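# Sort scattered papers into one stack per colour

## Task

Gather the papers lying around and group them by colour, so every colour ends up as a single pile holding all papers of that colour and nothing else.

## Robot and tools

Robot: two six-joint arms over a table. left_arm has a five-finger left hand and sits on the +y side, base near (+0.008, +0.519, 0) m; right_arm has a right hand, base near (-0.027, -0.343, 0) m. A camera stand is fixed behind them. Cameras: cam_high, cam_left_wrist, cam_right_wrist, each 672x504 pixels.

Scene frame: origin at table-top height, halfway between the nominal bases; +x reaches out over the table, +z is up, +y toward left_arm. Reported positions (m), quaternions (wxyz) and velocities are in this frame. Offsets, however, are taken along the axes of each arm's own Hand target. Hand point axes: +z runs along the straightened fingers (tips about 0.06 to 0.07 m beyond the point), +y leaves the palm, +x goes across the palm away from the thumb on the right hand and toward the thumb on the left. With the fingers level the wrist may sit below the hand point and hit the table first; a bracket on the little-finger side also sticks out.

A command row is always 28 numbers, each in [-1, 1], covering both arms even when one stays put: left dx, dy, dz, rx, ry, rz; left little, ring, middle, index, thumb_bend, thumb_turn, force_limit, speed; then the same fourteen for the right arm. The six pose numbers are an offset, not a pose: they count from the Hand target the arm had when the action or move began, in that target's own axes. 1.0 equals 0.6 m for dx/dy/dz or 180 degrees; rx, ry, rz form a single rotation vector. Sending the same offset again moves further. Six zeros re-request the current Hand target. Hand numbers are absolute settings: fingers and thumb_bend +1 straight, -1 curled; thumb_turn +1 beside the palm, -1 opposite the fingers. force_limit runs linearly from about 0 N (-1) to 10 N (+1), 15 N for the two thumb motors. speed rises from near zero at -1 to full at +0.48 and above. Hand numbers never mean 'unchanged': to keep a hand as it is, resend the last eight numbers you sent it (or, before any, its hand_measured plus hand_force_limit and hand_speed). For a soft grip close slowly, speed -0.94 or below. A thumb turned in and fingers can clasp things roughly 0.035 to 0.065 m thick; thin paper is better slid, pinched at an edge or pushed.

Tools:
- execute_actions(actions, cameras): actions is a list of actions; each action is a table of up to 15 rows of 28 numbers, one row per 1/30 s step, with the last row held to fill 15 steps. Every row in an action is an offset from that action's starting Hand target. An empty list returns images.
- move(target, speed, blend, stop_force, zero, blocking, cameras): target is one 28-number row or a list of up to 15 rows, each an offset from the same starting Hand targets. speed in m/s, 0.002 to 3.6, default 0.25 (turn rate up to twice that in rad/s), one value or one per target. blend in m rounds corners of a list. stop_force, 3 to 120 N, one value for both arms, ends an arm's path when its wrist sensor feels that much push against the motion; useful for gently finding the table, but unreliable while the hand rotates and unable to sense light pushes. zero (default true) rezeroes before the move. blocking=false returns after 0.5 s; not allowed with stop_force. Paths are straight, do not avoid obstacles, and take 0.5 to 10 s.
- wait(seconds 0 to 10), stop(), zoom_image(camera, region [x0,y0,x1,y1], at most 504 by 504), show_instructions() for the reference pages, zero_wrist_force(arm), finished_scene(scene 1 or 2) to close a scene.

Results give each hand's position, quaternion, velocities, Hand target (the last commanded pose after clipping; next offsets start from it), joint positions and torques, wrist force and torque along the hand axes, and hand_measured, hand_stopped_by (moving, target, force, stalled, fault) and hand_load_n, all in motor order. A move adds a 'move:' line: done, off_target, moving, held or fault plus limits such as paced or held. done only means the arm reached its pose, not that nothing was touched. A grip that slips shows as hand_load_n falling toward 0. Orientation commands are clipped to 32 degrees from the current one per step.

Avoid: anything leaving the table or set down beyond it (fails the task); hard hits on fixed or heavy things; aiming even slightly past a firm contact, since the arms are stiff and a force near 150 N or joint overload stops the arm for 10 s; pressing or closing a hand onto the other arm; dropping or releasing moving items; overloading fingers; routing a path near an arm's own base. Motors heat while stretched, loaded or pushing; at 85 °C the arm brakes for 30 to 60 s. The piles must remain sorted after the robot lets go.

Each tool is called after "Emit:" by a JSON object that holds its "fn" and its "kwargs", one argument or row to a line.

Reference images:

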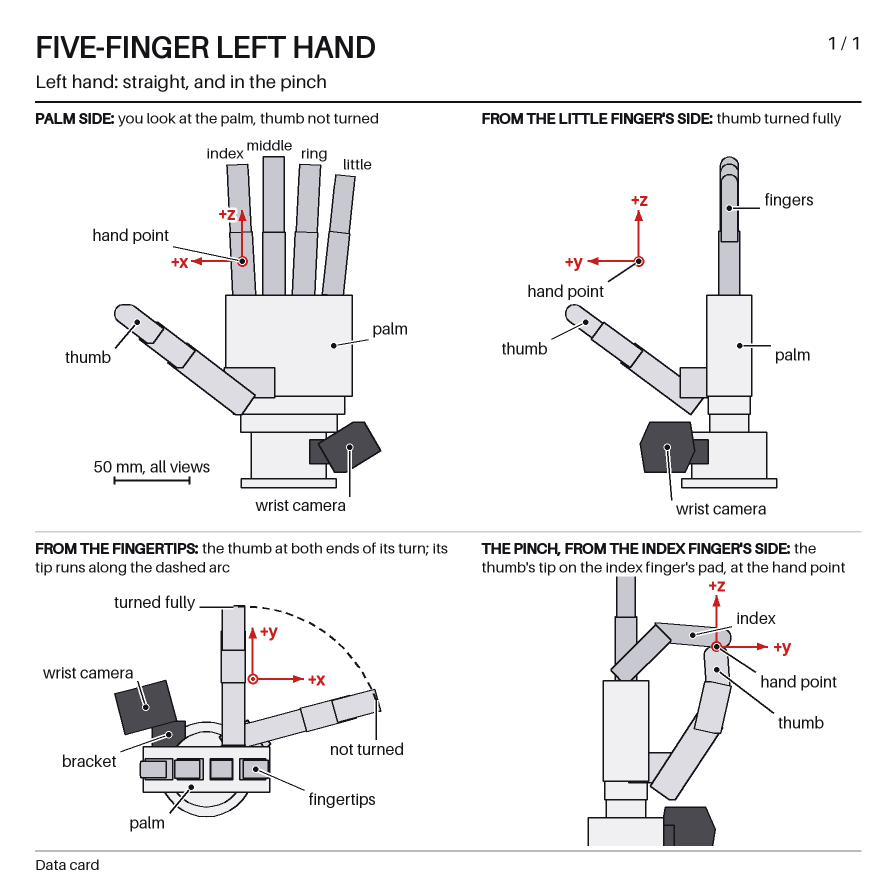

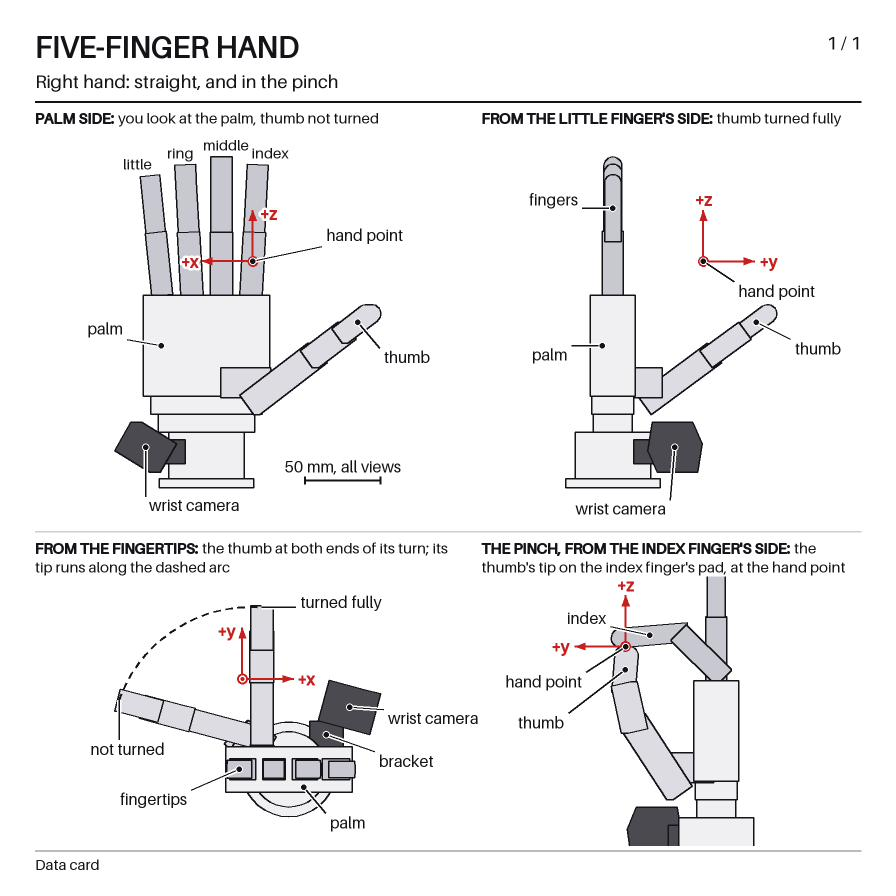

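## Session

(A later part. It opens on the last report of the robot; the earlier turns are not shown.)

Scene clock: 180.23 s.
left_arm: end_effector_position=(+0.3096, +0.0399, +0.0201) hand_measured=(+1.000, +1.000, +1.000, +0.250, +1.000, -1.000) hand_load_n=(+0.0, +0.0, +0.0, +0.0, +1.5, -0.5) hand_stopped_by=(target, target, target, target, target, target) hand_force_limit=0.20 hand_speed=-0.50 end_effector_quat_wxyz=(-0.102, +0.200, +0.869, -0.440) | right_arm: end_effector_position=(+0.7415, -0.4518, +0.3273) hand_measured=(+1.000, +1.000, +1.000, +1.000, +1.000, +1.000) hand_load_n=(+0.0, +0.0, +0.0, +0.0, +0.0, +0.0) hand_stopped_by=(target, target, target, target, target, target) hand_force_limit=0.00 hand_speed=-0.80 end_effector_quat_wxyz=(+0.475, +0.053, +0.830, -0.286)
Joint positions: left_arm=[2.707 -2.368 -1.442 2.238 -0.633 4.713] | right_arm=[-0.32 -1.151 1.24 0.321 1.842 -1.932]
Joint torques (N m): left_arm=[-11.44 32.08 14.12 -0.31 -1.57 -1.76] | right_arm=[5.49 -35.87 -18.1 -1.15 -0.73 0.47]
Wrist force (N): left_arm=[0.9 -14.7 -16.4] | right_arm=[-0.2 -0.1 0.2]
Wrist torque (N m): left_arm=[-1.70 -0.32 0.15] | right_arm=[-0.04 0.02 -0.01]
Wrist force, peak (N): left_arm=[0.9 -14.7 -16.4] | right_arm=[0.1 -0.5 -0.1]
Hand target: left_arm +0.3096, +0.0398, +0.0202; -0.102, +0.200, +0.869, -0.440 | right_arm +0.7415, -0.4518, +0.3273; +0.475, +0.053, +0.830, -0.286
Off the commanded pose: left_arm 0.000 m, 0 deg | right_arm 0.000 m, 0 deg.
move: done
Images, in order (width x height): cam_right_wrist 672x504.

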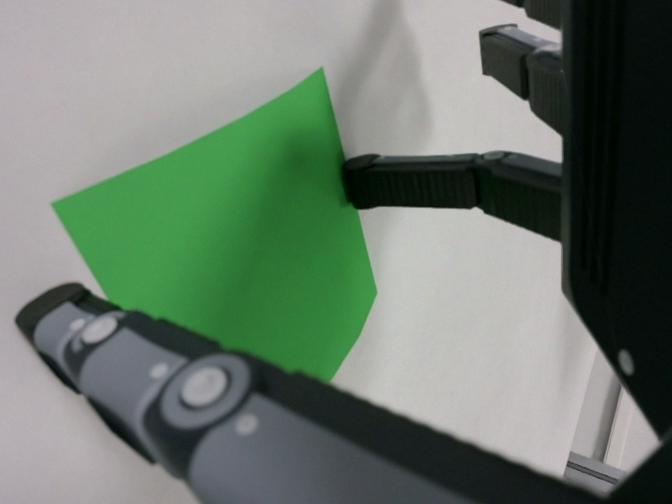

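Emit:
{"fn": "move", "kwargs": {
  "target": [
    [0,-0.00067,-0.0005,0,0,0,1,1,1,0.18,1,-1,0.2,-0.5,0,0,0,0,0,0,1,1,1,1,1,1,0,-0.8],
    [0,-0.00067,-0.0005,0.0011,0,0,1,1,1,0.12,1,-1,0.2,-0.5,0,0,0,0,0,0,1,1,1,1,1,1,0,-0.8]
  ],
  "speed": 0.02,
  "cameras": ["cam_right_wrist"]
}}

Emit:
{"fn": "zoom_image", "kwargs": {
  "camera": "cam_right_wrist",
  "region": [0, 50, 420, 365]
}}

Scene clock: 182.33 s.
left_arm: end_effector_position=(+0.3096, +0.0398, +0.0207) hand_measured=(+1.000, +1.000, +1.000, +0.120, +1.000, -1.000) hand_load_n=(+0.0, +0.0, +0.0, +0.0, +0.5, -0.5) hand_stopped_by=(target, target, target, target, target, target) hand_force_limit=0.20 hand_speed=-0.50 end_effector_quat_wxyz=(-0.102, +0.200, +0.869, -0.442) | right_arm: end_effector_position=(+0.7415, -0.4518, +0.3273) hand_measured=(+1.000, +1.000, +1.000, +1.000, +1.000, +1.000) hand_load_n=(+0.0, +0.0, +0.0, +0.0, +0.0, -0.5) hand_stopped_by=(target, target, target, target, target, target) hand_force_limit=0.00 hand_speed=-0.80 end_effector_quat_wxyz=(+0.475, +0.053, +0.830, -0.286)
Joint positions: left_arm=[2.708 -2.368 -1.442 2.237 -0.63 4.715] | right_arm=[-0.32 -1.151 1.24 0.321 1.842 -1.932]
Joint torques (N m): left_arm=[7.45 31.98 6.82 -2.02 -1.25 1.1] | right_arm=[4.15 -35.74 -19.08 -1.34 -0.65 0.51]
Wrist force (N): left_arm=[0.5 -8.9 -6.9] | right_arm=[0.1 -0.2 -0.1]
Wrist torque (N m): left_arm=[-0.95 -0.16 0.06] | right_arm=[-0.02 -0.01 0.00]
Wrist force, peak (N): left_arm=[0.8 -14.7 -16.5] | right_arm=[0.0 -0.5 0.2]
Hand target: left_arm +0.3096, +0.0398, +0.0207; -0.102, +0.200, +0.869, -0.442 | right_arm +0.7415, -0.4518, +0.3273; +0.475, +0.053, +0.830, -0.286
Off the commanded pose: left_arm 0.000 m, 0 deg | right_arm 0.000 m, 0 deg.
move: done
Images, in order (width x height): cam_right_wrist 672x504.

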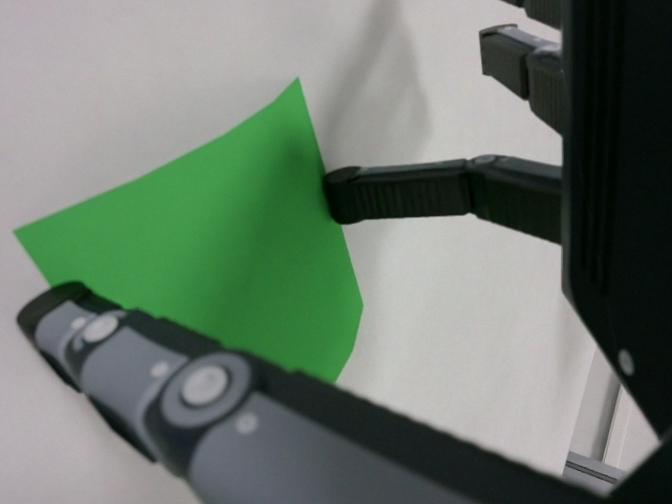

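Scaled by 1.200 from the camera's 672x504 image, which has a finer 960x720 frame.

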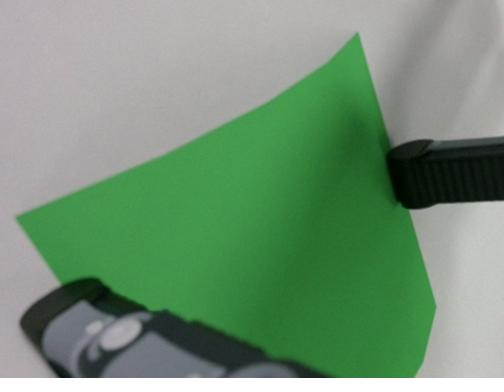

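Emit:
{"fn": "move", "kwargs": {
  "target": [
    [0,0.00054,0.0004,-0.0028,0,0,1,1,1,0.06,1,-1,0.2,-0.5,0,0,0,0,0,0,1,1,1,1,1,1,0,-0.8],
    [0,0.00108,0.0008,-0.005,0,0,1,1,1,0.0,1,-1,0.2,-0.5,0,0,0,0,0,0,1,1,1,1,1,1,0,-0.8]
  ],
  "speed": 0.02,
  "cameras": ["cam_right_wrist"]
}}

Emit:
{"fn": "zoom_image", "kwargs": {
  "camera": "cam_right_wrist",
  "region": [0, 70, 420, 385]
}}

Scene clock: 184.47 s.
left_arm: end_effector_position=(+0.3096, +0.0398, +0.0199) hand_measured=(+1.000, +1.000, +1.000, +0.000, +1.000, -1.000) hand_load_n=(+0.0, +0.0, +0.0, +0.0, -0.5, -0.5) hand_stopped_by=(target, target, target, target, target, target) hand_force_limit=0.20 hand_speed=-0.50 end_effector_quat_wxyz=(-0.100, +0.201, +0.872, -0.435) | right_arm: end_effector_position=(+0.7415, -0.4518, +0.3273) hand_measured=(+1.000, +1.000, +1.000, +1.000, +1.000, +1.000) hand_load_n=(+0.0, +0.0, +0.0, +0.0, +0.0, +0.0) hand_stopped_by=(target, target, target, target, target, target) hand_force_limit=0.00 hand_speed=-0.80 end_effector_quat_wxyz=(+0.475, +0.053, +0.830, -0.286)
Joint positions: left_arm=[2.702 -2.365 -1.439 2.239 -0.646 4.705] | right_arm=[-0.32 -1.151 1.24 0.321 1.842 -1.932]
Joint torques (N m): left_arm=[0.64 40.06 12.27 -0.09 2.14 2.05] | right_arm=[4.33 -34.77 -18.29 -1.25 -0.71 0.38]
Wrist force (N): left_arm=[0.4 -11.7 -5.2] | right_arm=[-0.2 -0.3 0.0]
Wrist torque (N m): left_arm=[-1.04 -0.12 0.21] | right_arm=[-0.04 0.03 -0.02]
Wrist force, peak (N): left_arm=[0.4 -13.6 -7.4] | right_arm=[-0.1 -0.5 0.1]
Hand target: left_arm +0.3096, +0.0398, +0.0199; -0.100, +0.201, +0.872, -0.435 | right_arm +0.7415, -0.4518, +0.3273; +0.475, +0.053, +0.830, -0.286
Off the commanded pose: left_arm 0.000 m, 0 deg | right_arm 0.000 m, 0 deg.
move: done
Images, in order (width x height): cam_right_wrist 672x504.

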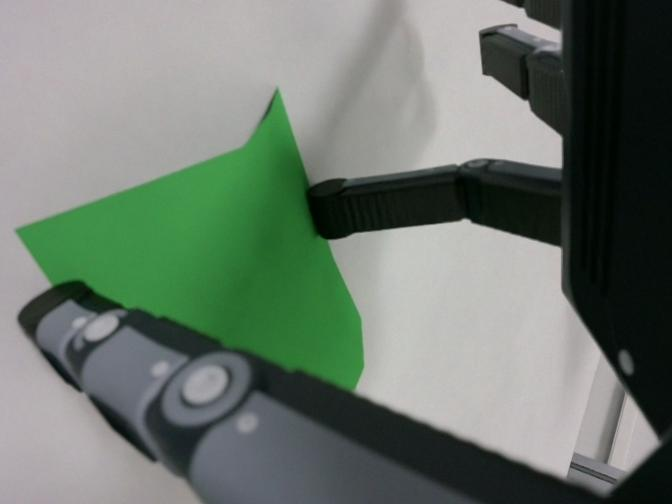

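Scaled by 1.200 from the camera's 672x504 image, which has a finer 960x720 frame.

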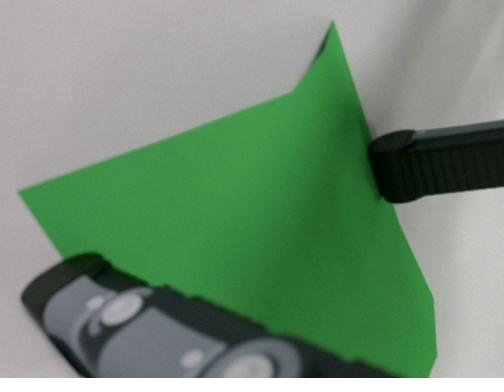

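Emit:
{"fn": "move", "kwargs": {
  "target": [
    [0,0.0008,0.0006,-0.0039,0,0,1,1,1,-0.05,1,-1,0.2,-0.5,0,0,0,0,0,0,1,1,1,1,1,1,0,-0.8],
    [0,0.00186,0.0014,-0.0094,0,0,1,1,1,-0.1,1,-1,0.2,-0.5,0,0,0,0,0,0,1,1,1,1,1,1,0,-0.8],
    [0,0.0032,0.0024,-0.0156,0,0,1,1,1,-0.15,1,-1,0.2,-0.5,0,0,0,0,0,0,1,1,1,1,1,1,0,-0.8]
  ],
  "speed": 0.02,
  "cameras": ["cam_right_wrist"]
}}

Emit:
{"fn": "zoom_image", "kwargs": {
  "camera": "cam_right_wrist",
  "region": [0, 70, 420, 385]
}}

Scene clock: 187.80 s.
left_arm: end_effector_position=(+0.3096, +0.0398, +0.0175) hand_measured=(+1.000, +1.000, +1.000, -0.150, +0.998, -1.000) hand_load_n=(+0.0, +0.0, +0.0, +0.0, -3.0, -0.5) hand_stopped_by=(target, target, target, target, target, target) hand_force_limit=0.20 hand_speed=-0.50 end_effector_quat_wxyz=(-0.095, +0.203, +0.883, -0.413) | right_arm: end_effector_position=(+0.7415, -0.4518, +0.3273) hand_measured=(+1.000, +1.000, +1.000, +1.000, +1.000, +1.000) hand_load_n=(+0.0, +0.0, +0.0, +0.0, +0.0, +0.0) hand_stopped_by=(target, target, target, target, target, target) hand_force_limit=0.00 hand_speed=-0.80 end_effector_quat_wxyz=(+0.475, +0.053, +0.830, -0.286)
Joint positions: left_arm=[2.683 -2.359 -1.426 2.242 -0.695 4.675] | right_arm=[-0.32 -1.151 1.24 0.321 1.842 -1.932]
Joint torques (N m): left_arm=[11.49 40.43 6.5 -1.1 2.6 3.2] | right_arm=[4.66 -35.52 -18.92 -1.21 -0.76 0.3]
Wrist force (N): left_arm=[0.3 -6.9 -0.7] | right_arm=[0.1 -0.2 0.1]
Wrist torque (N m): left_arm=[-0.58 -0.06 0.14] | right_arm=[-0.05 -0.01 -0.01]
Wrist force, peak (N): left_arm=[0.3 -12.5 -5.2] | right_arm=[0.0 -0.5 0.0]
Hand target: left_arm +0.3096, +0.0398, +0.0175; -0.095, +0.203, +0.883, -0.413 | right_arm +0.7415, -0.4518, +0.3273; +0.475, +0.053, +0.830, -0.286
Off the commanded pose: left_arm 0.000 m, 0 deg | right_arm 0.000 m, 0 deg.
move: done
Images, in order (width x height): cam_right_wrist 672x504.

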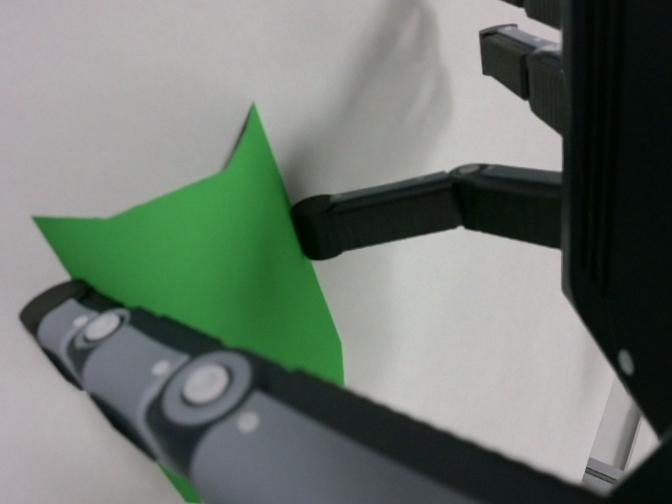

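Scaled by 1.200 from the camera's 672x504 image, which has a finer 960x720 frame.

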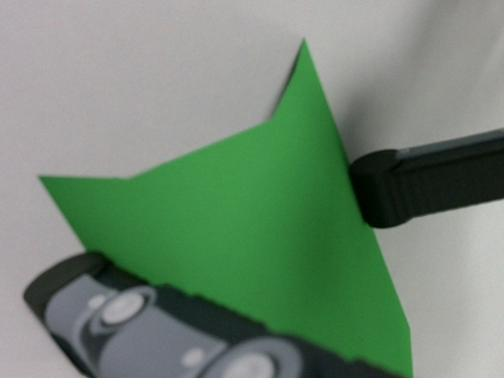

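Emit:
{"fn": "move", "kwargs": {
  "target": [
    [0,0.00115,0.00096,0,0,0,1,1,1,-0.18,0.87,-1,0.2,-0.5,0,0,0,0,0,0,1,1,1,1,1,1,0,-0.8],
    [0,0.0023,0.0019,0.0028,0,0,1,1,1,-0.2,0.75,-1,0.2,-0.5,0,0,0,0,0,0,1,1,1,1,1,1,0,-0.8]
  ],
  "speed": 0.02,
  "cameras": ["cam_right_wrist"]
}}

Emit:
{"fn": "zoom_image", "kwargs": {
  "camera": "cam_right_wrist",
  "region": [0, 70, 420, 385]
}}

Scene clock: 190.40 s.
left_arm: end_effector_position=(+0.3097, +0.0399, +0.0157) hand_measured=(+1.000, +1.000, +1.000, -0.200, +0.864, -1.000) hand_load_n=(+0.0, -0.5, +0.0, +0.0, +13.0, -2.0) hand_stopped_by=(target, target, target, target, force, target) hand_force_limit=0.20 hand_speed=-0.50 end_effector_quat_wxyz=(-0.096, +0.203, +0.881, -0.417) | right_arm: end_effector_position=(+0.7415, -0.4518, +0.3273) hand_measured=(+1.000, +1.000, +1.000, +1.000, +1.000, +1.000) hand_load_n=(+0.0, +0.0, +0.0, +0.0, +0.0, -0.5) hand_stopped_by=(target, target, target, target, target, target) hand_force_limit=0.00 hand_speed=-0.80 end_effector_quat_wxyz=(+0.475, +0.053, +0.830, -0.286)
Joint positions: left_arm=[2.686 -2.364 -1.429 2.246 -0.686 4.681] | right_arm=[-0.32 -1.151 1.24 0.321 1.842 -1.932]
Joint torques (N m): left_arm=[-8.27 3.55 -2.3 7.36 -5.78 -0.29] | right_arm=[4.09 -36 -18.27 -1.28 -0.68 0.26]
Wrist force (N): left_arm=[3.0 -51.2 -53.8] | right_arm=[0.1 -0.3 0.2]
Wrist torque (N m): left_arm=[-4.30 -0.87 0.59] | right_arm=[-0.07 -0.01 0.00]
Wrist force, peak (N): left_arm=[3.0 -51.2 -53.8] | right_arm=[0.1 -0.3 0.3]
Hand target: left_arm +0.3096, +0.0398, +0.0157; -0.096, +0.203, +0.881, -0.417 | right_arm +0.7415, -0.4518, +0.3273; +0.475, +0.053, +0.830, -0.286
Off the commanded pose: left_arm 0.000 m, 0 deg | right_arm 0.000 m, 0 deg.
move: done
Images, in order (width x height): cam_right_wrist 672x504.

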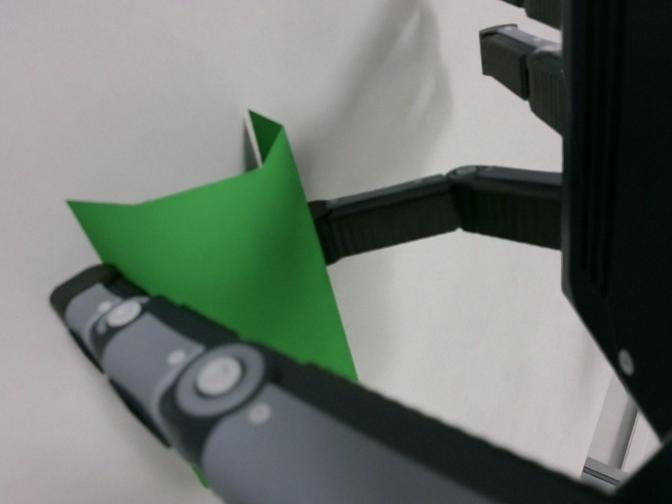

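Scaled by 1.200 from the camera's 672x504 image, which has a finer 960x720 frame.

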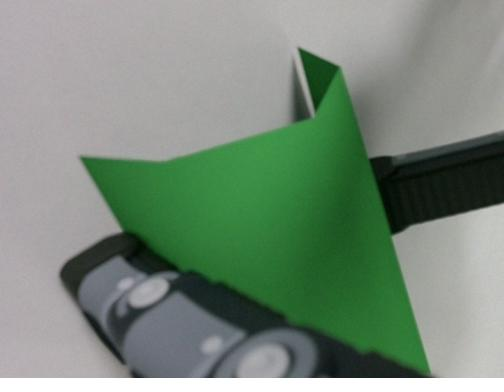

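Emit:
{"fn": "move", "kwargs": {
  "target": [0,-0.0021,-0.0017,0,0,0,1,1,1,-0.2,0.85,-1,-0.5,-0.5,0,0,0,0,0,0,1,1,1,1,1,1,0,-0.8],
  "speed": 0.02,
  "cameras": ["cam_right_wrist"]
}}

Scene clock: 191.33 s.
left_arm: end_effector_position=(+0.3096, +0.0399, +0.0172) hand_measured=(+1.000, +1.000, +1.000, -0.200, +0.864, -1.000) hand_load_n=(+0.0, +0.0, +0.0, +0.0, +12.0, -1.0) hand_stopped_by=(target, target, target, target, force, target) hand_force_limit=-0.50 hand_speed=-0.50 end_effector_quat_wxyz=(-0.096, +0.203, +0.881, -0.417) | right_arm: end_effector_position=(+0.7415, -0.4518, +0.3273) hand_measured=(+1.000, +1.000, +1.000, +1.000, +1.000, +1.000) hand_load_n=(+0.0, +0.0, +0.0, +0.0, +0.0, +0.0) hand_stopped_by=(target, target, target, target, target, target) hand_force_limit=0.00 hand_speed=-0.80 end_effector_quat_wxyz=(+0.475, +0.053, +0.830, -0.286)
Joint positions: left_arm=[2.686 -2.361 -1.428 2.243 -0.686 4.68] | right_arm=[-0.32 -1.151 1.24 0.321 1.842 -1.932]
Joint torques (N m): left_arm=[-15.92 37.6 16.44 -1.04 0.09 -1.07] | right_arm=[4.85 -34.58 -18.54 -1.33 -0.57 0.54]
Wrist force (N): left_arm=[0.7 -17.6 -24.6] | right_arm=[-0.1 -0.2 0.1]
Wrist torque (N m): left_arm=[-2.03 -0.41 0.20] | right_arm=[-0.04 0.01 -0.01]
Wrist force, peak (N): left_arm=[2.7 -51.7 -54.1] | right_arm=[0.1 -0.5 0.0]
Hand target: left_arm +0.3096, +0.0398, +0.0173; -0.096, +0.203, +0.881, -0.417 | right_arm +0.7415, -0.4518, +0.3273; +0.475, +0.053, +0.830, -0.286
Off the commanded pose: left_arm 0.000 m, 0 deg | right_arm 0.000 m, 0 deg.
move: done
Images, in order (width x height): cam_right_wrist 672x504.

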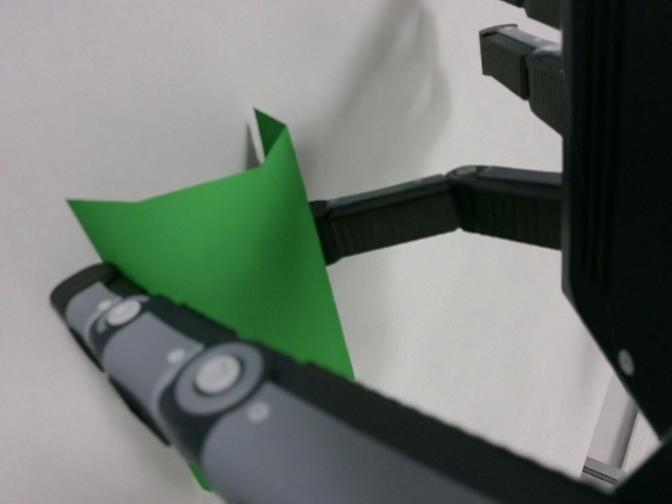

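Emit:
{"fn": "move", "kwargs": {
  "target": [
    [0,-0.0015,-0.0013,0,0,0,1,1,1,-0.2,0.85,-1,-0.5,-0.5,0,0,0,0,0,0,1,1,1,1,1,1,0,-0.8],
    [0,-0.0015,-0.0013,0,0,0,1,1,1,-0.2,0.7,-1,-0.5,-0.6,0,0,0,0,0,0,1,1,1,1,1,1,0,-0.8],
    [0,-0.0015,-0.0013,-0.0206,0,0,1,1,1,-0.2,0.7,-1,-0.5,-0.6,0,0,0,0,0,0,1,1,1,1,1,1,0,-0.8]
  ],
  "speed": 0.02,
  "cameras": ["cam_right_wrist"]
}}

Emit:
{"fn": "zoom_image", "kwargs": {
  "camera": "cam_right_wrist",
  "region": [0, 70, 420, 385]
}}

Scene clock: 197.87 s.
left_arm: end_effector_position=(+0.3096, +0.0399, +0.0185) hand_measured=(+1.000, +1.000, +1.000, -0.200, +0.700, -1.000) hand_load_n=(+0.0, +0.0, +0.0, +0.0, +0.0, +0.0) hand_stopped_by=(target, target, target, target, target, target) hand_force_limit=-0.50 hand_speed=-0.60 end_effector_quat_wxyz=(-0.090, +0.206, +0.894, -0.388) | right_arm: end_effector_position=(+0.7415, -0.4518, +0.3273) hand_measured=(+1.000, +1.000, +1.000, +1.000, +1.000, +1.000) hand_load_n=(+0.0, +0.0, +0.0, +0.0, +0.0, -0.5) hand_stopped_by=(target, target, target, target, target, target) hand_force_limit=0.00 hand_speed=-0.80 end_effector_quat_wxyz=(+0.475, +0.053, +0.830, -0.286)
Joint positions: left_arm=[2.66 -2.35 -1.408 2.237 -0.752 4.644] | right_arm=[-0.32 -1.151 1.24 0.321 1.842 -1.932]
Joint torques (N m): left_arm=[1.91 45.22 14.61 -3.42 3.1 0.21] | right_arm=[4.85 -34.78 -18.5 -1.3 -0.75 0.49]
Wrist force (N): left_arm=[0.2 -1.1 0.0] | right_arm=[0.1 -0.1 0.2]
Wrist torque (N m): left_arm=[-0.22 -0.01 0.07] | right_arm=[-0.03 -0.02 0.00]
Wrist force, peak (N): left_arm=[0.7 -17.1 -24.2] | right_arm=[0.0 -0.3 0.3]
Hand target: left_arm +0.3096, +0.0399, +0.0185; -0.090, +0.206, +0.894, -0.388 | right_arm +0.7415, -0.4518, +0.3273; +0.475, +0.053, +0.830, -0.286
Off the commanded pose: left_arm 0.000 m, 0 deg | right_arm 0.000 m, 0 deg.
move: done
Images, in order (width x height): cam_right_wrist 672x504.

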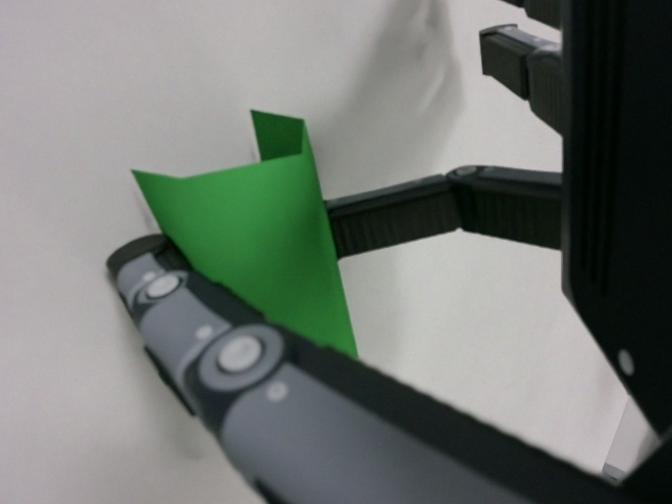

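Scaled by 1.200 from the camera's 672x504 image, which has a finer 960x720 frame.

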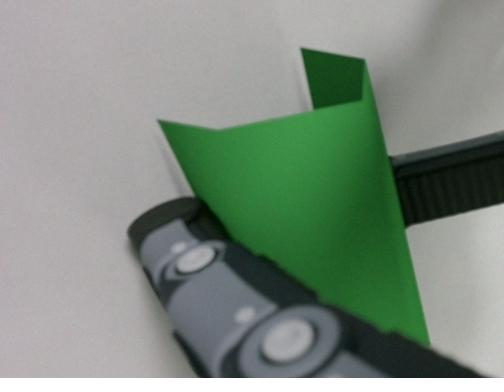

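Emit:
{"fn": "move", "kwargs": {
  "target": [0,0.0075,0.007,0,0,0,1,1,1,-0.2,0.7,-1,-0.5,-0.6,0,0,0,0,0,0,1,1,1,1,1,1,0,-0.8],
  "speed": 0.008,
  "stop_force": 3,
  "cameras": ["cam_right_wrist"]
}}

Scene clock: 199.77 s.
left_arm: end_effector_position=(+0.3096, +0.0399, +0.0146) hand_measured=(+1.000, +1.000, +1.000, -0.200, +0.700, -1.000) hand_load_n=(+0.0, +0.0, -0.5, +0.0, +0.0, -0.5) hand_stopped_by=(target, target, target, target, target, target) hand_force_limit=-0.50 hand_speed=-0.60 end_effector_quat_wxyz=(-0.090, +0.206, +0.894, -0.388) | right_arm: end_effector_position=(+0.7415, -0.4518, +0.3273) hand_measured=(+1.000, +1.000, +1.000, +1.000, +1.000, +1.000) hand_load_n=(+0.0, +0.0, +0.0, +0.0, +0.0, -0.5) hand_stopped_by=(target, target, target, target, target, target) hand_force_limit=0.00 hand_speed=-0.80 end_effector_quat_wxyz=(+0.475, +0.053, +0.830, -0.286)
Joint positions: left_arm=[2.66 -2.355 -1.41 2.244 -0.752 4.644] | right_arm=[-0.32 -1.151 1.24 0.321 1.842 -1.932]
Joint torques (N m): left_arm=[7.7 47.68 21.31 -3.46 -0.81 3.02] | right_arm=[3.75 -34.89 -17.99 -1.29 -0.62 0.45]
Wrist force (N): left_arm=[0.3 -4.5 -2.7] | right_arm=[-0.2 -0.3 0.0]
Wrist torque (N m): left_arm=[-0.49 -0.07 0.13] | right_arm=[-0.04 0.03 -0.02]
Wrist force, peak (N): left_arm=[0.5 -8.6 -6.2] | right_arm=[0.0 -0.3 0.3]
Hand target: left_arm +0.3096, +0.0399, +0.0146; -0.090, +0.206, +0.894, -0.388 (not the last commanded pose) | right_arm +0.7415, -0.4518, +0.3273; +0.475, +0.053, +0.830, -0.286
Off the commanded pose: left_arm 0.002 m, 0 deg | right_arm 0.000 m, 0 deg.
move: contact (left_arm)
Images, in order (width x height): cam_right_wrist 672x504.

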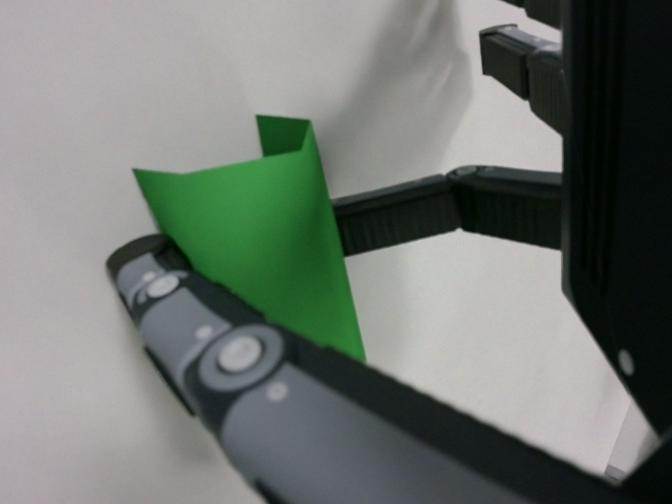

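Emit:
{"fn": "move", "kwargs": {
  "target": [0,0,0,0,0,0,1,1,1,-0.2,0.55,-1,-0.5,-0.6,0,0,0,0,0,0,1,1,1,1,1,1,0,-0.8],
  "speed": 0.02,
  "cameras": ["cam_right_wrist"]
}}

Scene clock: 200.40 s.
left_arm: end_effector_position=(+0.3096, +0.0399, +0.0146) hand_measured=(+1.000, +1.000, +1.000, -0.200, +0.550, -1.000) hand_load_n=(+0.0, +0.0, +0.0, +0.0, +0.0, +0.0) hand_stopped_by=(target, target, target, target, target, target) hand_force_limit=-0.50 hand_speed=-0.60 end_effector_quat_wxyz=(-0.090, +0.206, +0.894, -0.388) | right_arm: end_effector_position=(+0.7415, -0.4518, +0.3273) hand_measured=(+1.000, +1.000, +1.000, +1.000, +1.000, +1.000) hand_load_n=(+0.0, +0.0, +0.5, +0.0, +0.0, +0.0) hand_stopped_by=(target, target, target, target, target, target) hand_force_limit=0.00 hand_speed=-0.80 end_effector_quat_wxyz=(+0.475, +0.053, +0.830, -0.286)
Joint positions: left_arm=[2.66 -2.355 -1.41 2.244 -0.752 4.644] | right_arm=[-0.32 -1.151 1.24 0.321 1.842 -1.932]
Joint torques (N m): left_arm=[7.47 48.28 21.34 -3.53 -1.15 3] | right_arm=[4.13 -35.37 -19.37 -1.35 -0.87 0.46]
Wrist force (N): left_arm=[0.3 -1.4 0.2] | right_arm=[0.0 -0.2 0.1]
Wrist torque (N m): left_arm=[-0.27 -0.01 0.07] | right_arm=[-0.04 0.00 -0.01]
Wrist force, peak (N): left_arm=[0.3 -4.2 -2.6] | right_arm=[0.2 -0.4 0.2]
Hand target: left_arm +0.3096, +0.0399, +0.0146; -0.090, +0.206, +0.894, -0.388 | right_arm +0.7415, -0.4518, +0.3273; +0.475, +0.053, +0.830, -0.286
Off the commanded pose: left_arm 0.000 m, 0 deg | right_arm 0.000 m, 0 deg.
move: done
Images, in order (width x height): cam_right_wrist 672x504.

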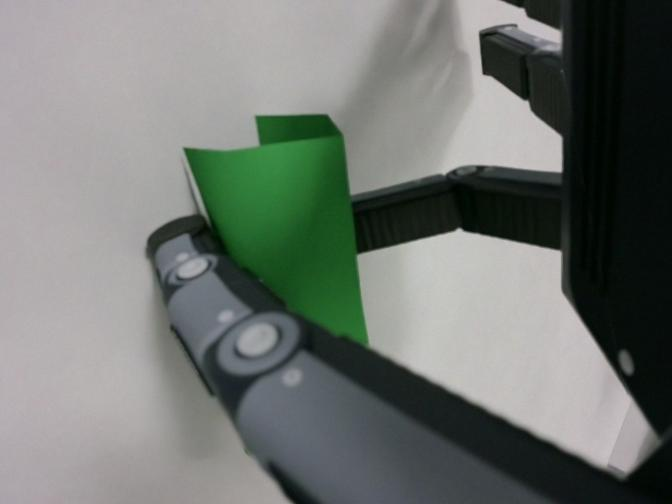

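Emit:
{"fn": "move", "kwargs": {
  "target": [
    [0,0.0006,0.0006,0,0,0,1,1,1,-0.24,0.42,-1,-0.5,-0.6,0,0,0,0,0,0,1,1,1,1,1,1,0,-0.8],
    [0,0.0012,0.0011,0,0,0,1,1,1,-0.27,0.3,-1,-0.5,-0.6,0,0,0,0,0,0,1,1,1,1,1,1,0,-0.8]
  ],
  "speed": 0.01,
  "cameras": ["cam_right_wrist"]
}}

Scene clock: 202.43 s.
left_arm: end_effector_position=(+0.3096, +0.0399, +0.0136) hand_measured=(+1.000, +1.000, +1.000, -0.270, +0.300, -1.000) hand_load_n=(+0.0, +0.0, +0.0, +0.0, +0.0, +0.0) hand_stopped_by=(target, target, target, target, target, target) hand_force_limit=-0.50 hand_speed=-0.60 end_effector_quat_wxyz=(-0.090, +0.206, +0.894, -0.388) | right_arm: end_effector_position=(+0.7415, -0.4518, +0.3273) hand_measured=(+1.000, +1.000, +1.000, +1.000, +1.000, +1.000) hand_load_n=(+0.0, +0.0, +0.0, +0.0, +0.0, +0.0) hand_stopped_by=(target, target, target, target, target, target) hand_force_limit=0.00 hand_speed=-0.80 end_effector_quat_wxyz=(+0.475, +0.053, +0.830, -0.286)
Joint positions: left_arm=[2.66 -2.357 -1.411 2.246 -0.752 4.644] | right_arm=[-0.32 -1.151 1.24 0.321 1.842 -1.932]
Joint torques (N m): left_arm=[2.89 39.19 8.76 -1.43 -0.9 2.17] | right_arm=[4.28 -35.42 -18.57 -1.33 -0.66 0.26]
Wrist force (N): left_arm=[0.3 -1.4 -0.1] | right_arm=[0.0 0.0 0.0]
Wrist torque (N m): left_arm=[-0.25 -0.02 0.07] | right_arm=[-0.02 0.00 0.00]
Wrist force, peak (N): left_arm=[0.1 -1.7 0.1] | right_arm=[-0.1 -0.4 0.1]
Hand target: left_arm +0.3096, +0.0399, +0.0136; -0.090, +0.206, +0.894, -0.388 | right_arm +0.7415, -0.4518, +0.3273; +0.475, +0.053, +0.830, -0.286
Off the commanded pose: left_arm 0.000 m, 0 deg | right_arm 0.000 m, 0 deg.
move: done
Images, in order (width x height): cam_right_wrist 672x504.

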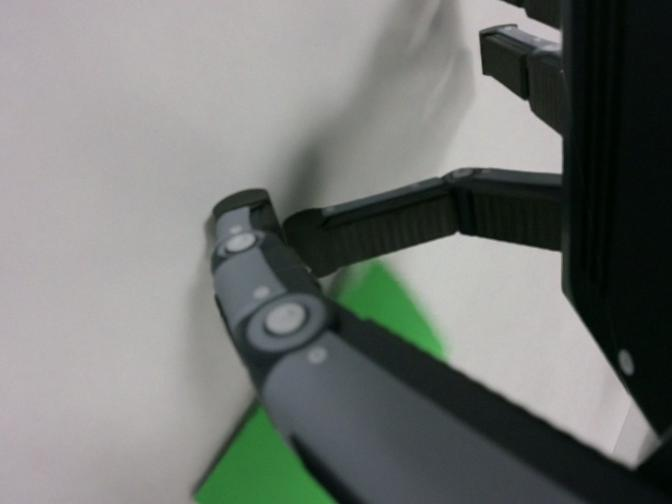

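Emit:
{"fn": "move", "kwargs": {
  "target": [
    [0,-0.01,-0.01,0,0,0,1,1,1,0,0.5,-1,-0.5,0,0,0,0,0,0,0,1,1,1,1,1,1,0,-0.8],
    [0,-0.146,-0.133,0.0167,0,0,1,1,1,0.6,1,-1,-0.5,0,0,0,0,0,0,0,1,1,1,1,1,1,0,-0.8]
  ],
  "speed": 0.15,
  "cameras": ["cam_right_wrist","cam_high"]
}}

Emit:
{"fn": "zoom_image", "kwargs": {
  "camera": "cam_high",
  "region": [340, 130, 500, 260]
}}

Scene clock: 205.03 s.
left_arm: end_effector_position=(+0.3091, +0.0386, +0.1321) hand_measured=(+1.000, +1.000, +1.000, +0.600, +1.000, -1.000) hand_load_n=(+0.0, +0.0, +0.0, +0.0, +0.0, +0.0) hand_stopped_by=(target, target, target, target, target, target) hand_force_limit=-0.50 hand_speed=0.00 end_effector_quat_wxyz=(-0.095, +0.203, +0.883, -0.412) | right_arm: end_effector_position=(+0.7415, -0.4518, +0.3273) hand_measured=(+1.000, +1.000, +1.000, +1.000, +1.000, +1.000) hand_load_n=(+0.0, +0.0, +0.0, +0.0, +0.0, +0.0) hand_stopped_by=(target, target, target, target, target, target) hand_force_limit=0.00 hand_speed=-0.80 end_effector_quat_wxyz=(+0.475, +0.053, +0.830, -0.286)
Joint positions: left_arm=[2.679 -2.221 -1.337 2.02 -0.699 4.669] | right_arm=[-0.32 -1.151 1.24 0.321 1.842 -1.932]
Joint torques (N m): left_arm=[-10.95 43.48 10.01 -3.92 -0.92 -2.18] | right_arm=[5.65 -35.43 -18.25 -1.38 -0.73 0.51]
Wrist force (N): left_arm=[0.3 -1.0 0.1] | right_arm=[0.0 -0.1 0.2]
Wrist torque (N m): left_arm=[-0.16 -0.05 -0.08] | right_arm=[-0.04 0.00 -0.01]
Wrist force, peak (N): left_arm=[-0.1 -8.9 -12.8] | right_arm=[-0.2 -0.3 0.3]
Hand target: left_arm +0.3091, +0.0386, +0.1321; -0.095, +0.203, +0.883, -0.412 | right_arm +0.7415, -0.4518, +0.3273; +0.475, +0.053, +0.830, -0.286
Off the commanded pose: left_arm 0.000 m, 0 deg | right_arm 0.000 m, 0 deg.
move: done
Images, in order (width x height): cam_high 672x504, cam_right_wrist 672x504.

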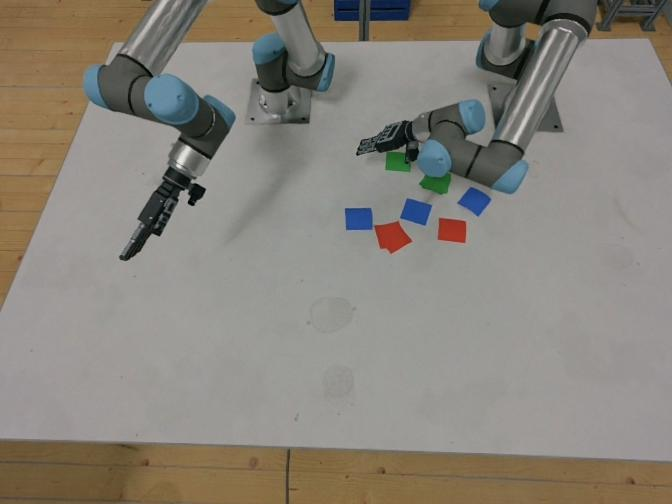

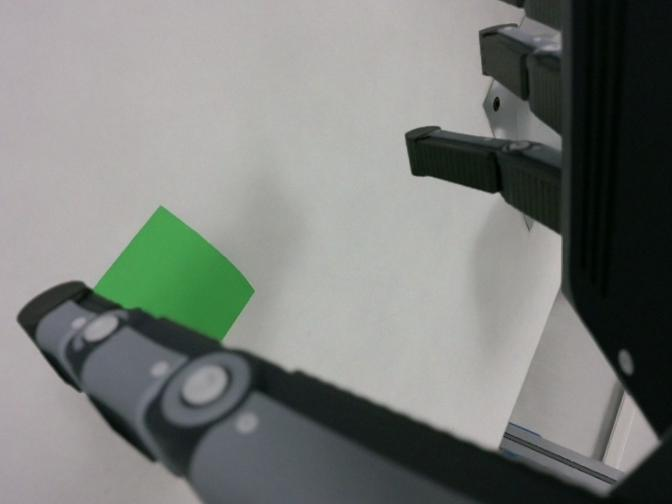

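Scaled by 3.150 from the camera's 672x504 image, which has a finer 960x720 frame.

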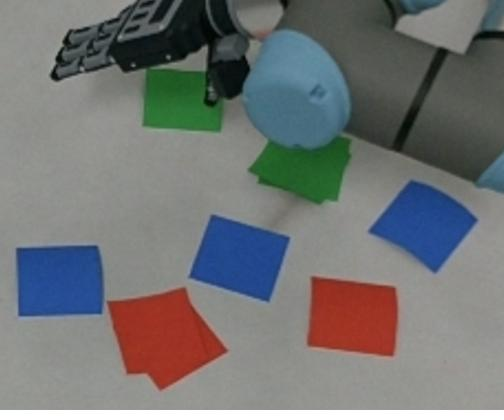

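Emit:
{"fn": "move", "kwargs": {
  "target": [0.1122,0.0418,0.028,0,-0.4936,-0.4143,1,1,1,0.6,1,-1,0.25,0,0,0,0,0,0,0,1,1,1,1,1,1,0,-0.8],
  "speed": 0.4,
  "cameras": ["cam_right_wrist","cam_high"]
}}

Emit:
{"fn": "zoom_image", "kwargs": {
  "camera": "cam_high",
  "region": [340, 110, 500, 230]
}}

Scene clock: 210.57 s.
left_arm: end_effector_position=(+0.2499, +0.0709, +0.1021) hand_measured=(+1.000, +1.000, +1.000, +0.600, +1.000, -1.000) hand_load_n=(+0.0, +0.0, +0.0, +0.0, -0.5, +0.0) hand_stopped_by=(target, target, target, target, target, target) hand_force_limit=0.25 hand_speed=0.00 end_effector_quat_wxyz=(-0.299, +0.641, -0.641, +0.298) | right_arm: end_effector_position=(+0.7415, -0.4518, +0.3273) hand_measured=(+1.000, +1.000, +1.000, +1.000, +1.000, +1.000) hand_load_n=(+0.0, +0.0, +0.0, +0.0, +0.0, +0.0) hand_stopped_by=(target, target, target, target, target, target) hand_force_limit=0.00 hand_speed=-0.80 end_effector_quat_wxyz=(+0.475, +0.053, +0.830, -0.286)
Joint positions: left_arm=[2.116 -1.94 -1.733 2.641 -2.294 2.306] | right_arm=[-0.32 -1.151 1.24 0.321 1.842 -1.932]
Joint torques (N m): left_arm=[10.13 28.54 14.01 -2.81 -1.46 -1.99] | right_arm=[5.03 -36.21 -18.88 -1.33 -0.63 0.45]
Wrist force (N): left_arm=[0.7 -1.3 0.3] | right_arm=[0.0 -0.3 0.2]
Wrist torque (N m): left_arm=[-0.20 -0.10 -0.04] | right_arm=[-0.06 0.00 -0.01]
Wrist force, peak (N): left_arm=[0.6 -1.4 0.4] | right_arm=[-0.1 -0.4 0.3]
Hand target: left_arm +0.2499, +0.0710, +0.1021; -0.299, +0.641, -0.641, +0.298 | right_arm +0.7415, -0.4518, +0.3273; +0.475, +0.053, +0.830, -0.286
Off the commanded pose: left_arm 0.000 m, 0 deg | right_arm 0.000 m, 0 deg.
move: done
Images, in order (width x height): cam_high 672x504, cam_right_wrist 672x504.

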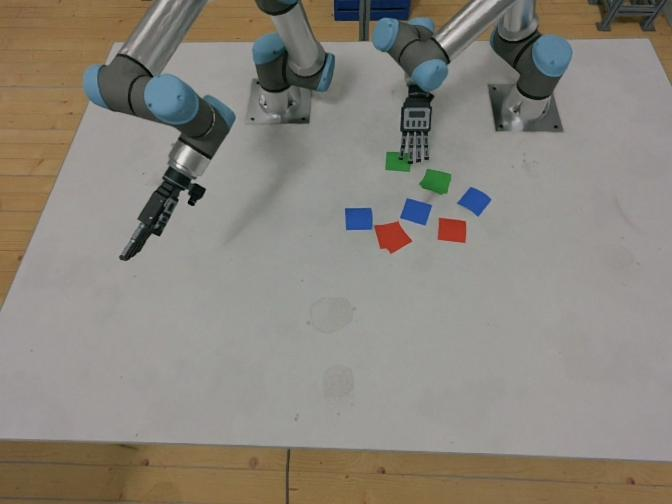

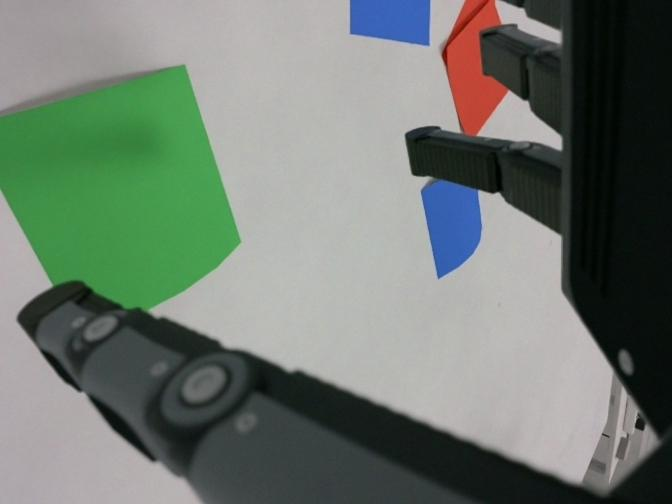

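Scaled by 3.150 from the camera's 672x504 image, which has a finer 960x720 frame.

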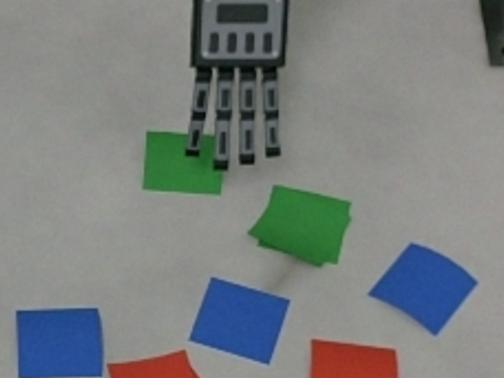

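Emit:
{"fn": "move", "kwargs": {
  "target": [0.0067,0.1001,0.084,0,0,0,1,1,1,0.6,1,-1,0.25,0,0,0,0,0,0,0,1,1,1,1,1,1,0,-0.8],
  "speed": 0.12,
  "cameras": ["cam_right_wrist"]
}}

Scene clock: 211.87 s.
left_arm: end_effector_position=(+0.2499, +0.0670, +0.0238) hand_measured=(+1.000, +1.000, +1.000, +0.600, +1.000, -1.000) hand_load_n=(+0.0, +0.0, +0.0, +0.0, +0.0, +0.0) hand_stopped_by=(target, target, target, target, target, target) hand_force_limit=0.25 hand_speed=0.00 end_effector_quat_wxyz=(-0.299, +0.641, -0.641, +0.298) | right_arm: end_effector_position=(+0.7415, -0.4518, +0.3273) hand_measured=(+1.000, +1.000, +1.000, +1.000, +1.000, +1.000) hand_load_n=(+0.0, +0.0, +0.0, +0.5, +0.0, +0.0) hand_stopped_by=(target, target, target, target, target, target) hand_force_limit=0.00 hand_speed=-0.80 end_effector_quat_wxyz=(+0.475, +0.053, +0.830, -0.286)
Joint positions: left_arm=[2.111 -2.058 -1.796 2.818 -2.297 2.3] | right_arm=[-0.32 -1.151 1.24 0.321 1.842 -1.932]
Joint torques (N m): left_arm=[-3.57 31.25 21.7 -1.51 -2.25 2.33] | right_arm=[3.9 -35.5 -17.86 -1.25 -0.59 0.39]
Wrist force (N): left_arm=[0.7 -1.0 0.2] | right_arm=[0.0 -0.1 0.2]
Wrist torque (N m): left_arm=[-0.12 -0.14 0.06] | right_arm=[-0.04 0.00 0.00]
Wrist force, peak (N): left_arm=[0.7 -2.2 -0.4] | right_arm=[-0.2 -0.3 0.1]
Hand target: left_arm +0.2499, +0.0670, +0.0237; -0.299, +0.641, -0.641, +0.298 | right_arm +0.7415, -0.4518, +0.3273; +0.475, +0.053, +0.830, -0.286
Off the commanded pose: left_arm 0.000 m, 0 deg | right_arm 0.000 m, 0 deg.
move: done
Images, in order (width x height): cam_right_wrist 672x504.

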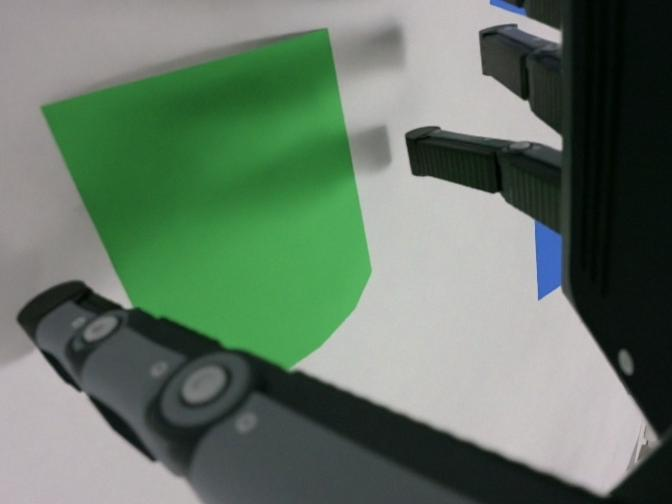

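Emit:
{"fn": "move", "kwargs": {
  "target": [0.0,0.0021,-0.0026,0,0,0,1,1,1,0.6,1,-1,0.25,-0.2,0,0,0,0,0,0,1,1,1,1,1,1,0,-0.8],
  "speed": 0.03
}}

Emit:
{"fn": "move", "kwargs": {
  "target": [0,0.0102,0.0086,0,0,0,1,1,1,0.6,1,-1,0.25,-0.2,0,0,0,0,0,0,1,1,1,1,1,1,0,-0.8],
  "speed": 0.008,
  "stop_force": 3,
  "cameras": ["cam_right_wrist"]
}}

Scene clock: 213.03 s.
left_arm: end_effector_position=(+0.2479, +0.0670, +0.0238) hand_measured=(+1.000, +1.000, +1.000, +0.600, +1.000, -1.000) hand_load_n=(+0.0, +0.0, +0.0, +0.0, +0.0, +0.0) hand_stopped_by=(target, target, target, target, target, target) hand_force_limit=0.25 hand_speed=-0.20 end_effector_quat_wxyz=(-0.299, +0.641, -0.641, +0.298) | right_arm: end_effector_position=(+0.7415, -0.4518, +0.3273) hand_measured=(+1.000, +1.000, +1.000, +1.000, +1.000, +1.000) hand_load_n=(+0.0, +0.0, +0.0, +0.0, +0.0, +0.0) hand_stopped_by=(target, target, target, target, target, target) hand_force_limit=0.00 hand_speed=-0.80 end_effector_quat_wxyz=(+0.475, +0.053, +0.830, -0.286)
Joint positions: left_arm=[2.107 -2.058 -1.797 2.816 -2.299 2.295] | right_arm=[-0.32 -1.151 1.24 0.321 1.842 -1.932]
Joint torques (N m): left_arm=[-5.07 39.22 8.1 -2.49 -2.69 -1.08] | right_arm=[5.33 -36.52 -18.61 -1.4 -0.77 0.46]
Wrist force (N): left_arm=[0.8 -1.1 0.3] | right_arm=[0.1 -0.2 0.0]
Wrist torque (N m): left_arm=[-0.15 -0.13 0.07] | right_arm=[-0.04 -0.01 0.00]
Wrist force, peak (N): left_arm=[0.8 -1.2 0.3] | right_arm=[0.1 -0.5 0.1]
Hand target: left_arm +0.2479, +0.0670, +0.0238; -0.299, +0.641, -0.641, +0.298 | right_arm +0.7415, -0.4518, +0.3273; +0.475, +0.053, +0.830, -0.286
Off the commanded pose: left_arm 0.000 m, 0 deg | right_arm 0.000 m, 0 deg.
move: done

Scene clock: 214.90 s.
left_arm: end_effector_position=(+0.2479, +0.0670, +0.0172) hand_measured=(+1.000, +1.000, +1.000, +0.600, +1.000, -1.000) hand_load_n=(+0.0, +0.0, +0.0, +0.0, +0.0, +0.0) hand_stopped_by=(target, target, target, target, target, target) hand_force_limit=0.25 hand_speed=-0.20 end_effector_quat_wxyz=(-0.299, +0.641, -0.641, +0.298) | right_arm: end_effector_position=(+0.7415, -0.4518, +0.3273) hand_measured=(+1.000, +1.000, +1.000, +1.000, +1.000, +1.000) hand_load_n=(+0.0, +0.0, +0.0, +0.0, +0.0, +0.0) hand_stopped_by=(target, target, target, target, target, target) hand_force_limit=0.00 hand_speed=-0.80 end_effector_quat_wxyz=(+0.475, +0.053, +0.830, -0.286)
Joint positions: left_arm=[2.107 -2.069 -1.801 2.831 -2.299 2.296] | right_arm=[-0.32 -1.151 1.24 0.321 1.842 -1.932]
Joint torques (N m): left_arm=[6.39 37.34 20.29 -3.03 0.88 2.55] | right_arm=[5.18 -35.86 -18.54 -1.47 -0.63 0.31]
Wrist force (N): left_arm=[1.2 -4.0 -1.8] | right_arm=[0.1 -0.1 0.0]
Wrist torque (N m): left_arm=[-0.37 -0.19 0.10] | right_arm=[-0.03 -0.01 0.00]
Wrist force, peak (N): left_arm=[1.1 -9.9 -5.8] | right_arm=[0.0 -0.4 0.4]
Hand target: left_arm +0.2479, +0.0670, +0.0172; -0.299, +0.641, -0.641, +0.298 (not the last commanded pose) | right_arm +0.7415, -0.4518, +0.3273; +0.475, +0.053, +0.830, -0.286
Off the commanded pose: left_arm 0.001 m, 0 deg | right_arm 0.000 m, 0 deg.
move: contact (left_arm)
Images, in order (width x height): cam_right_wrist 672x504.

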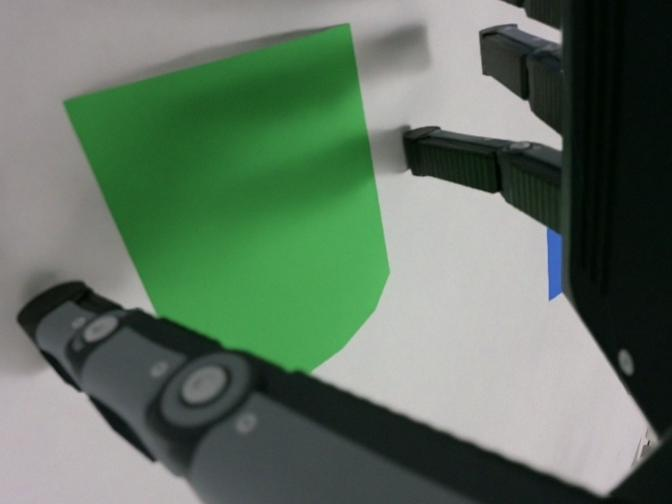

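Emit:
{"fn": "move", "kwargs": {
  "target": [
    [0,-0.0023,-0.0019,0.0111,0,0,1,1,1,0.43,1,-1,0,-0.4,0,0,0,0,0,0,1,1,1,1,1,1,0,-0.8],
    [0,-0.0037,-0.0031,0.0167,0,0,1,1,1,0.33,1,-1,0,-0.4,0,0,0,0,0,0,1,1,1,1,1,1,0,-0.8],
    [0,-0.0043,-0.0036,0.0206,0,0,1,1,1,0.25,1,-1,0.1,-0.4,0,0,0,0,0,0,1,1,1,1,1,1,0,-0.8]
  ],
  "speed": 0.02,
  "cameras": ["cam_right_wrist"]
}}

Scene clock: 218.67 s.
left_arm: end_effector_position=(+0.2479, +0.0670, +0.0206) hand_measured=(+1.000, +1.000, +1.000, +0.250, +1.000, -1.000) hand_load_n=(+0.0, +0.0, +0.0, -0.5, +0.0, +0.0) hand_stopped_by=(target, target, target, target, target, target) hand_force_limit=0.10 hand_speed=-0.40 end_effector_quat_wxyz=(-0.319, +0.631, -0.631, +0.319) | right_arm: end_effector_position=(+0.7415, -0.4518, +0.3273) hand_measured=(+1.000, +1.000, +1.000, +1.000, +1.000, +1.000) hand_load_n=(+0.0, +0.0, +0.0, +0.0, +0.0, +0.0) hand_stopped_by=(target, target, target, target, target, target) hand_force_limit=0.00 hand_speed=-0.80 end_effector_quat_wxyz=(+0.475, +0.053, +0.830, -0.286)
Joint positions: left_arm=[2.079 -2.067 -1.818 2.883 -2.362 2.304] | right_arm=[-0.32 -1.151 1.24 0.321 1.842 -1.932]
Joint torques (N m): left_arm=[9.54 27.05 16.09 -3 1.62 1.35] | right_arm=[4.2 -34.4 -18.44 -1.46 -0.77 0.4]
Wrist force (N): left_arm=[1.4 -6.0 -4.4] | right_arm=[-0.1 -0.1 0.0]
Wrist torque (N m): left_arm=[-0.62 -0.23 0.02] | right_arm=[-0.02 0.02 -0.01]
Wrist force, peak (N): left_arm=[0.6 -10.8 -2.0] | right_arm=[-0.1 -0.5 0.2]
Hand target: left_arm +0.2479, +0.0670, +0.0206; -0.319, +0.631, -0.631, +0.319 | right_arm +0.7415, -0.4518, +0.3273; +0.475, +0.053, +0.830, -0.286
Off the commanded pose: left_arm 0.000 m, 0 deg | right_arm 0.000 m, 0 deg.
move: done
Images, in order (width x height): cam_right_wrist 672x504.

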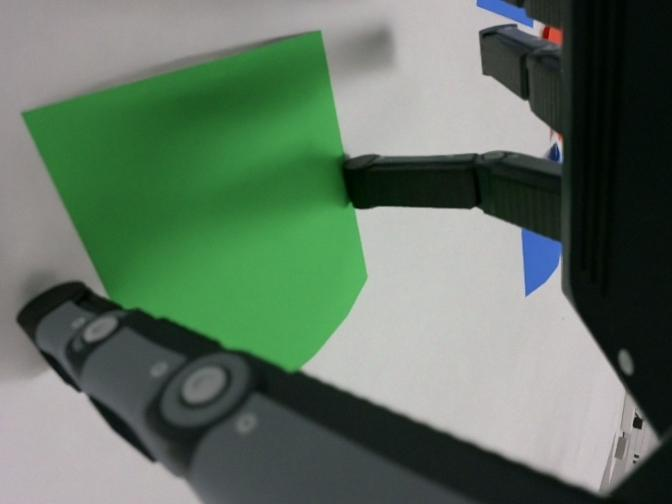

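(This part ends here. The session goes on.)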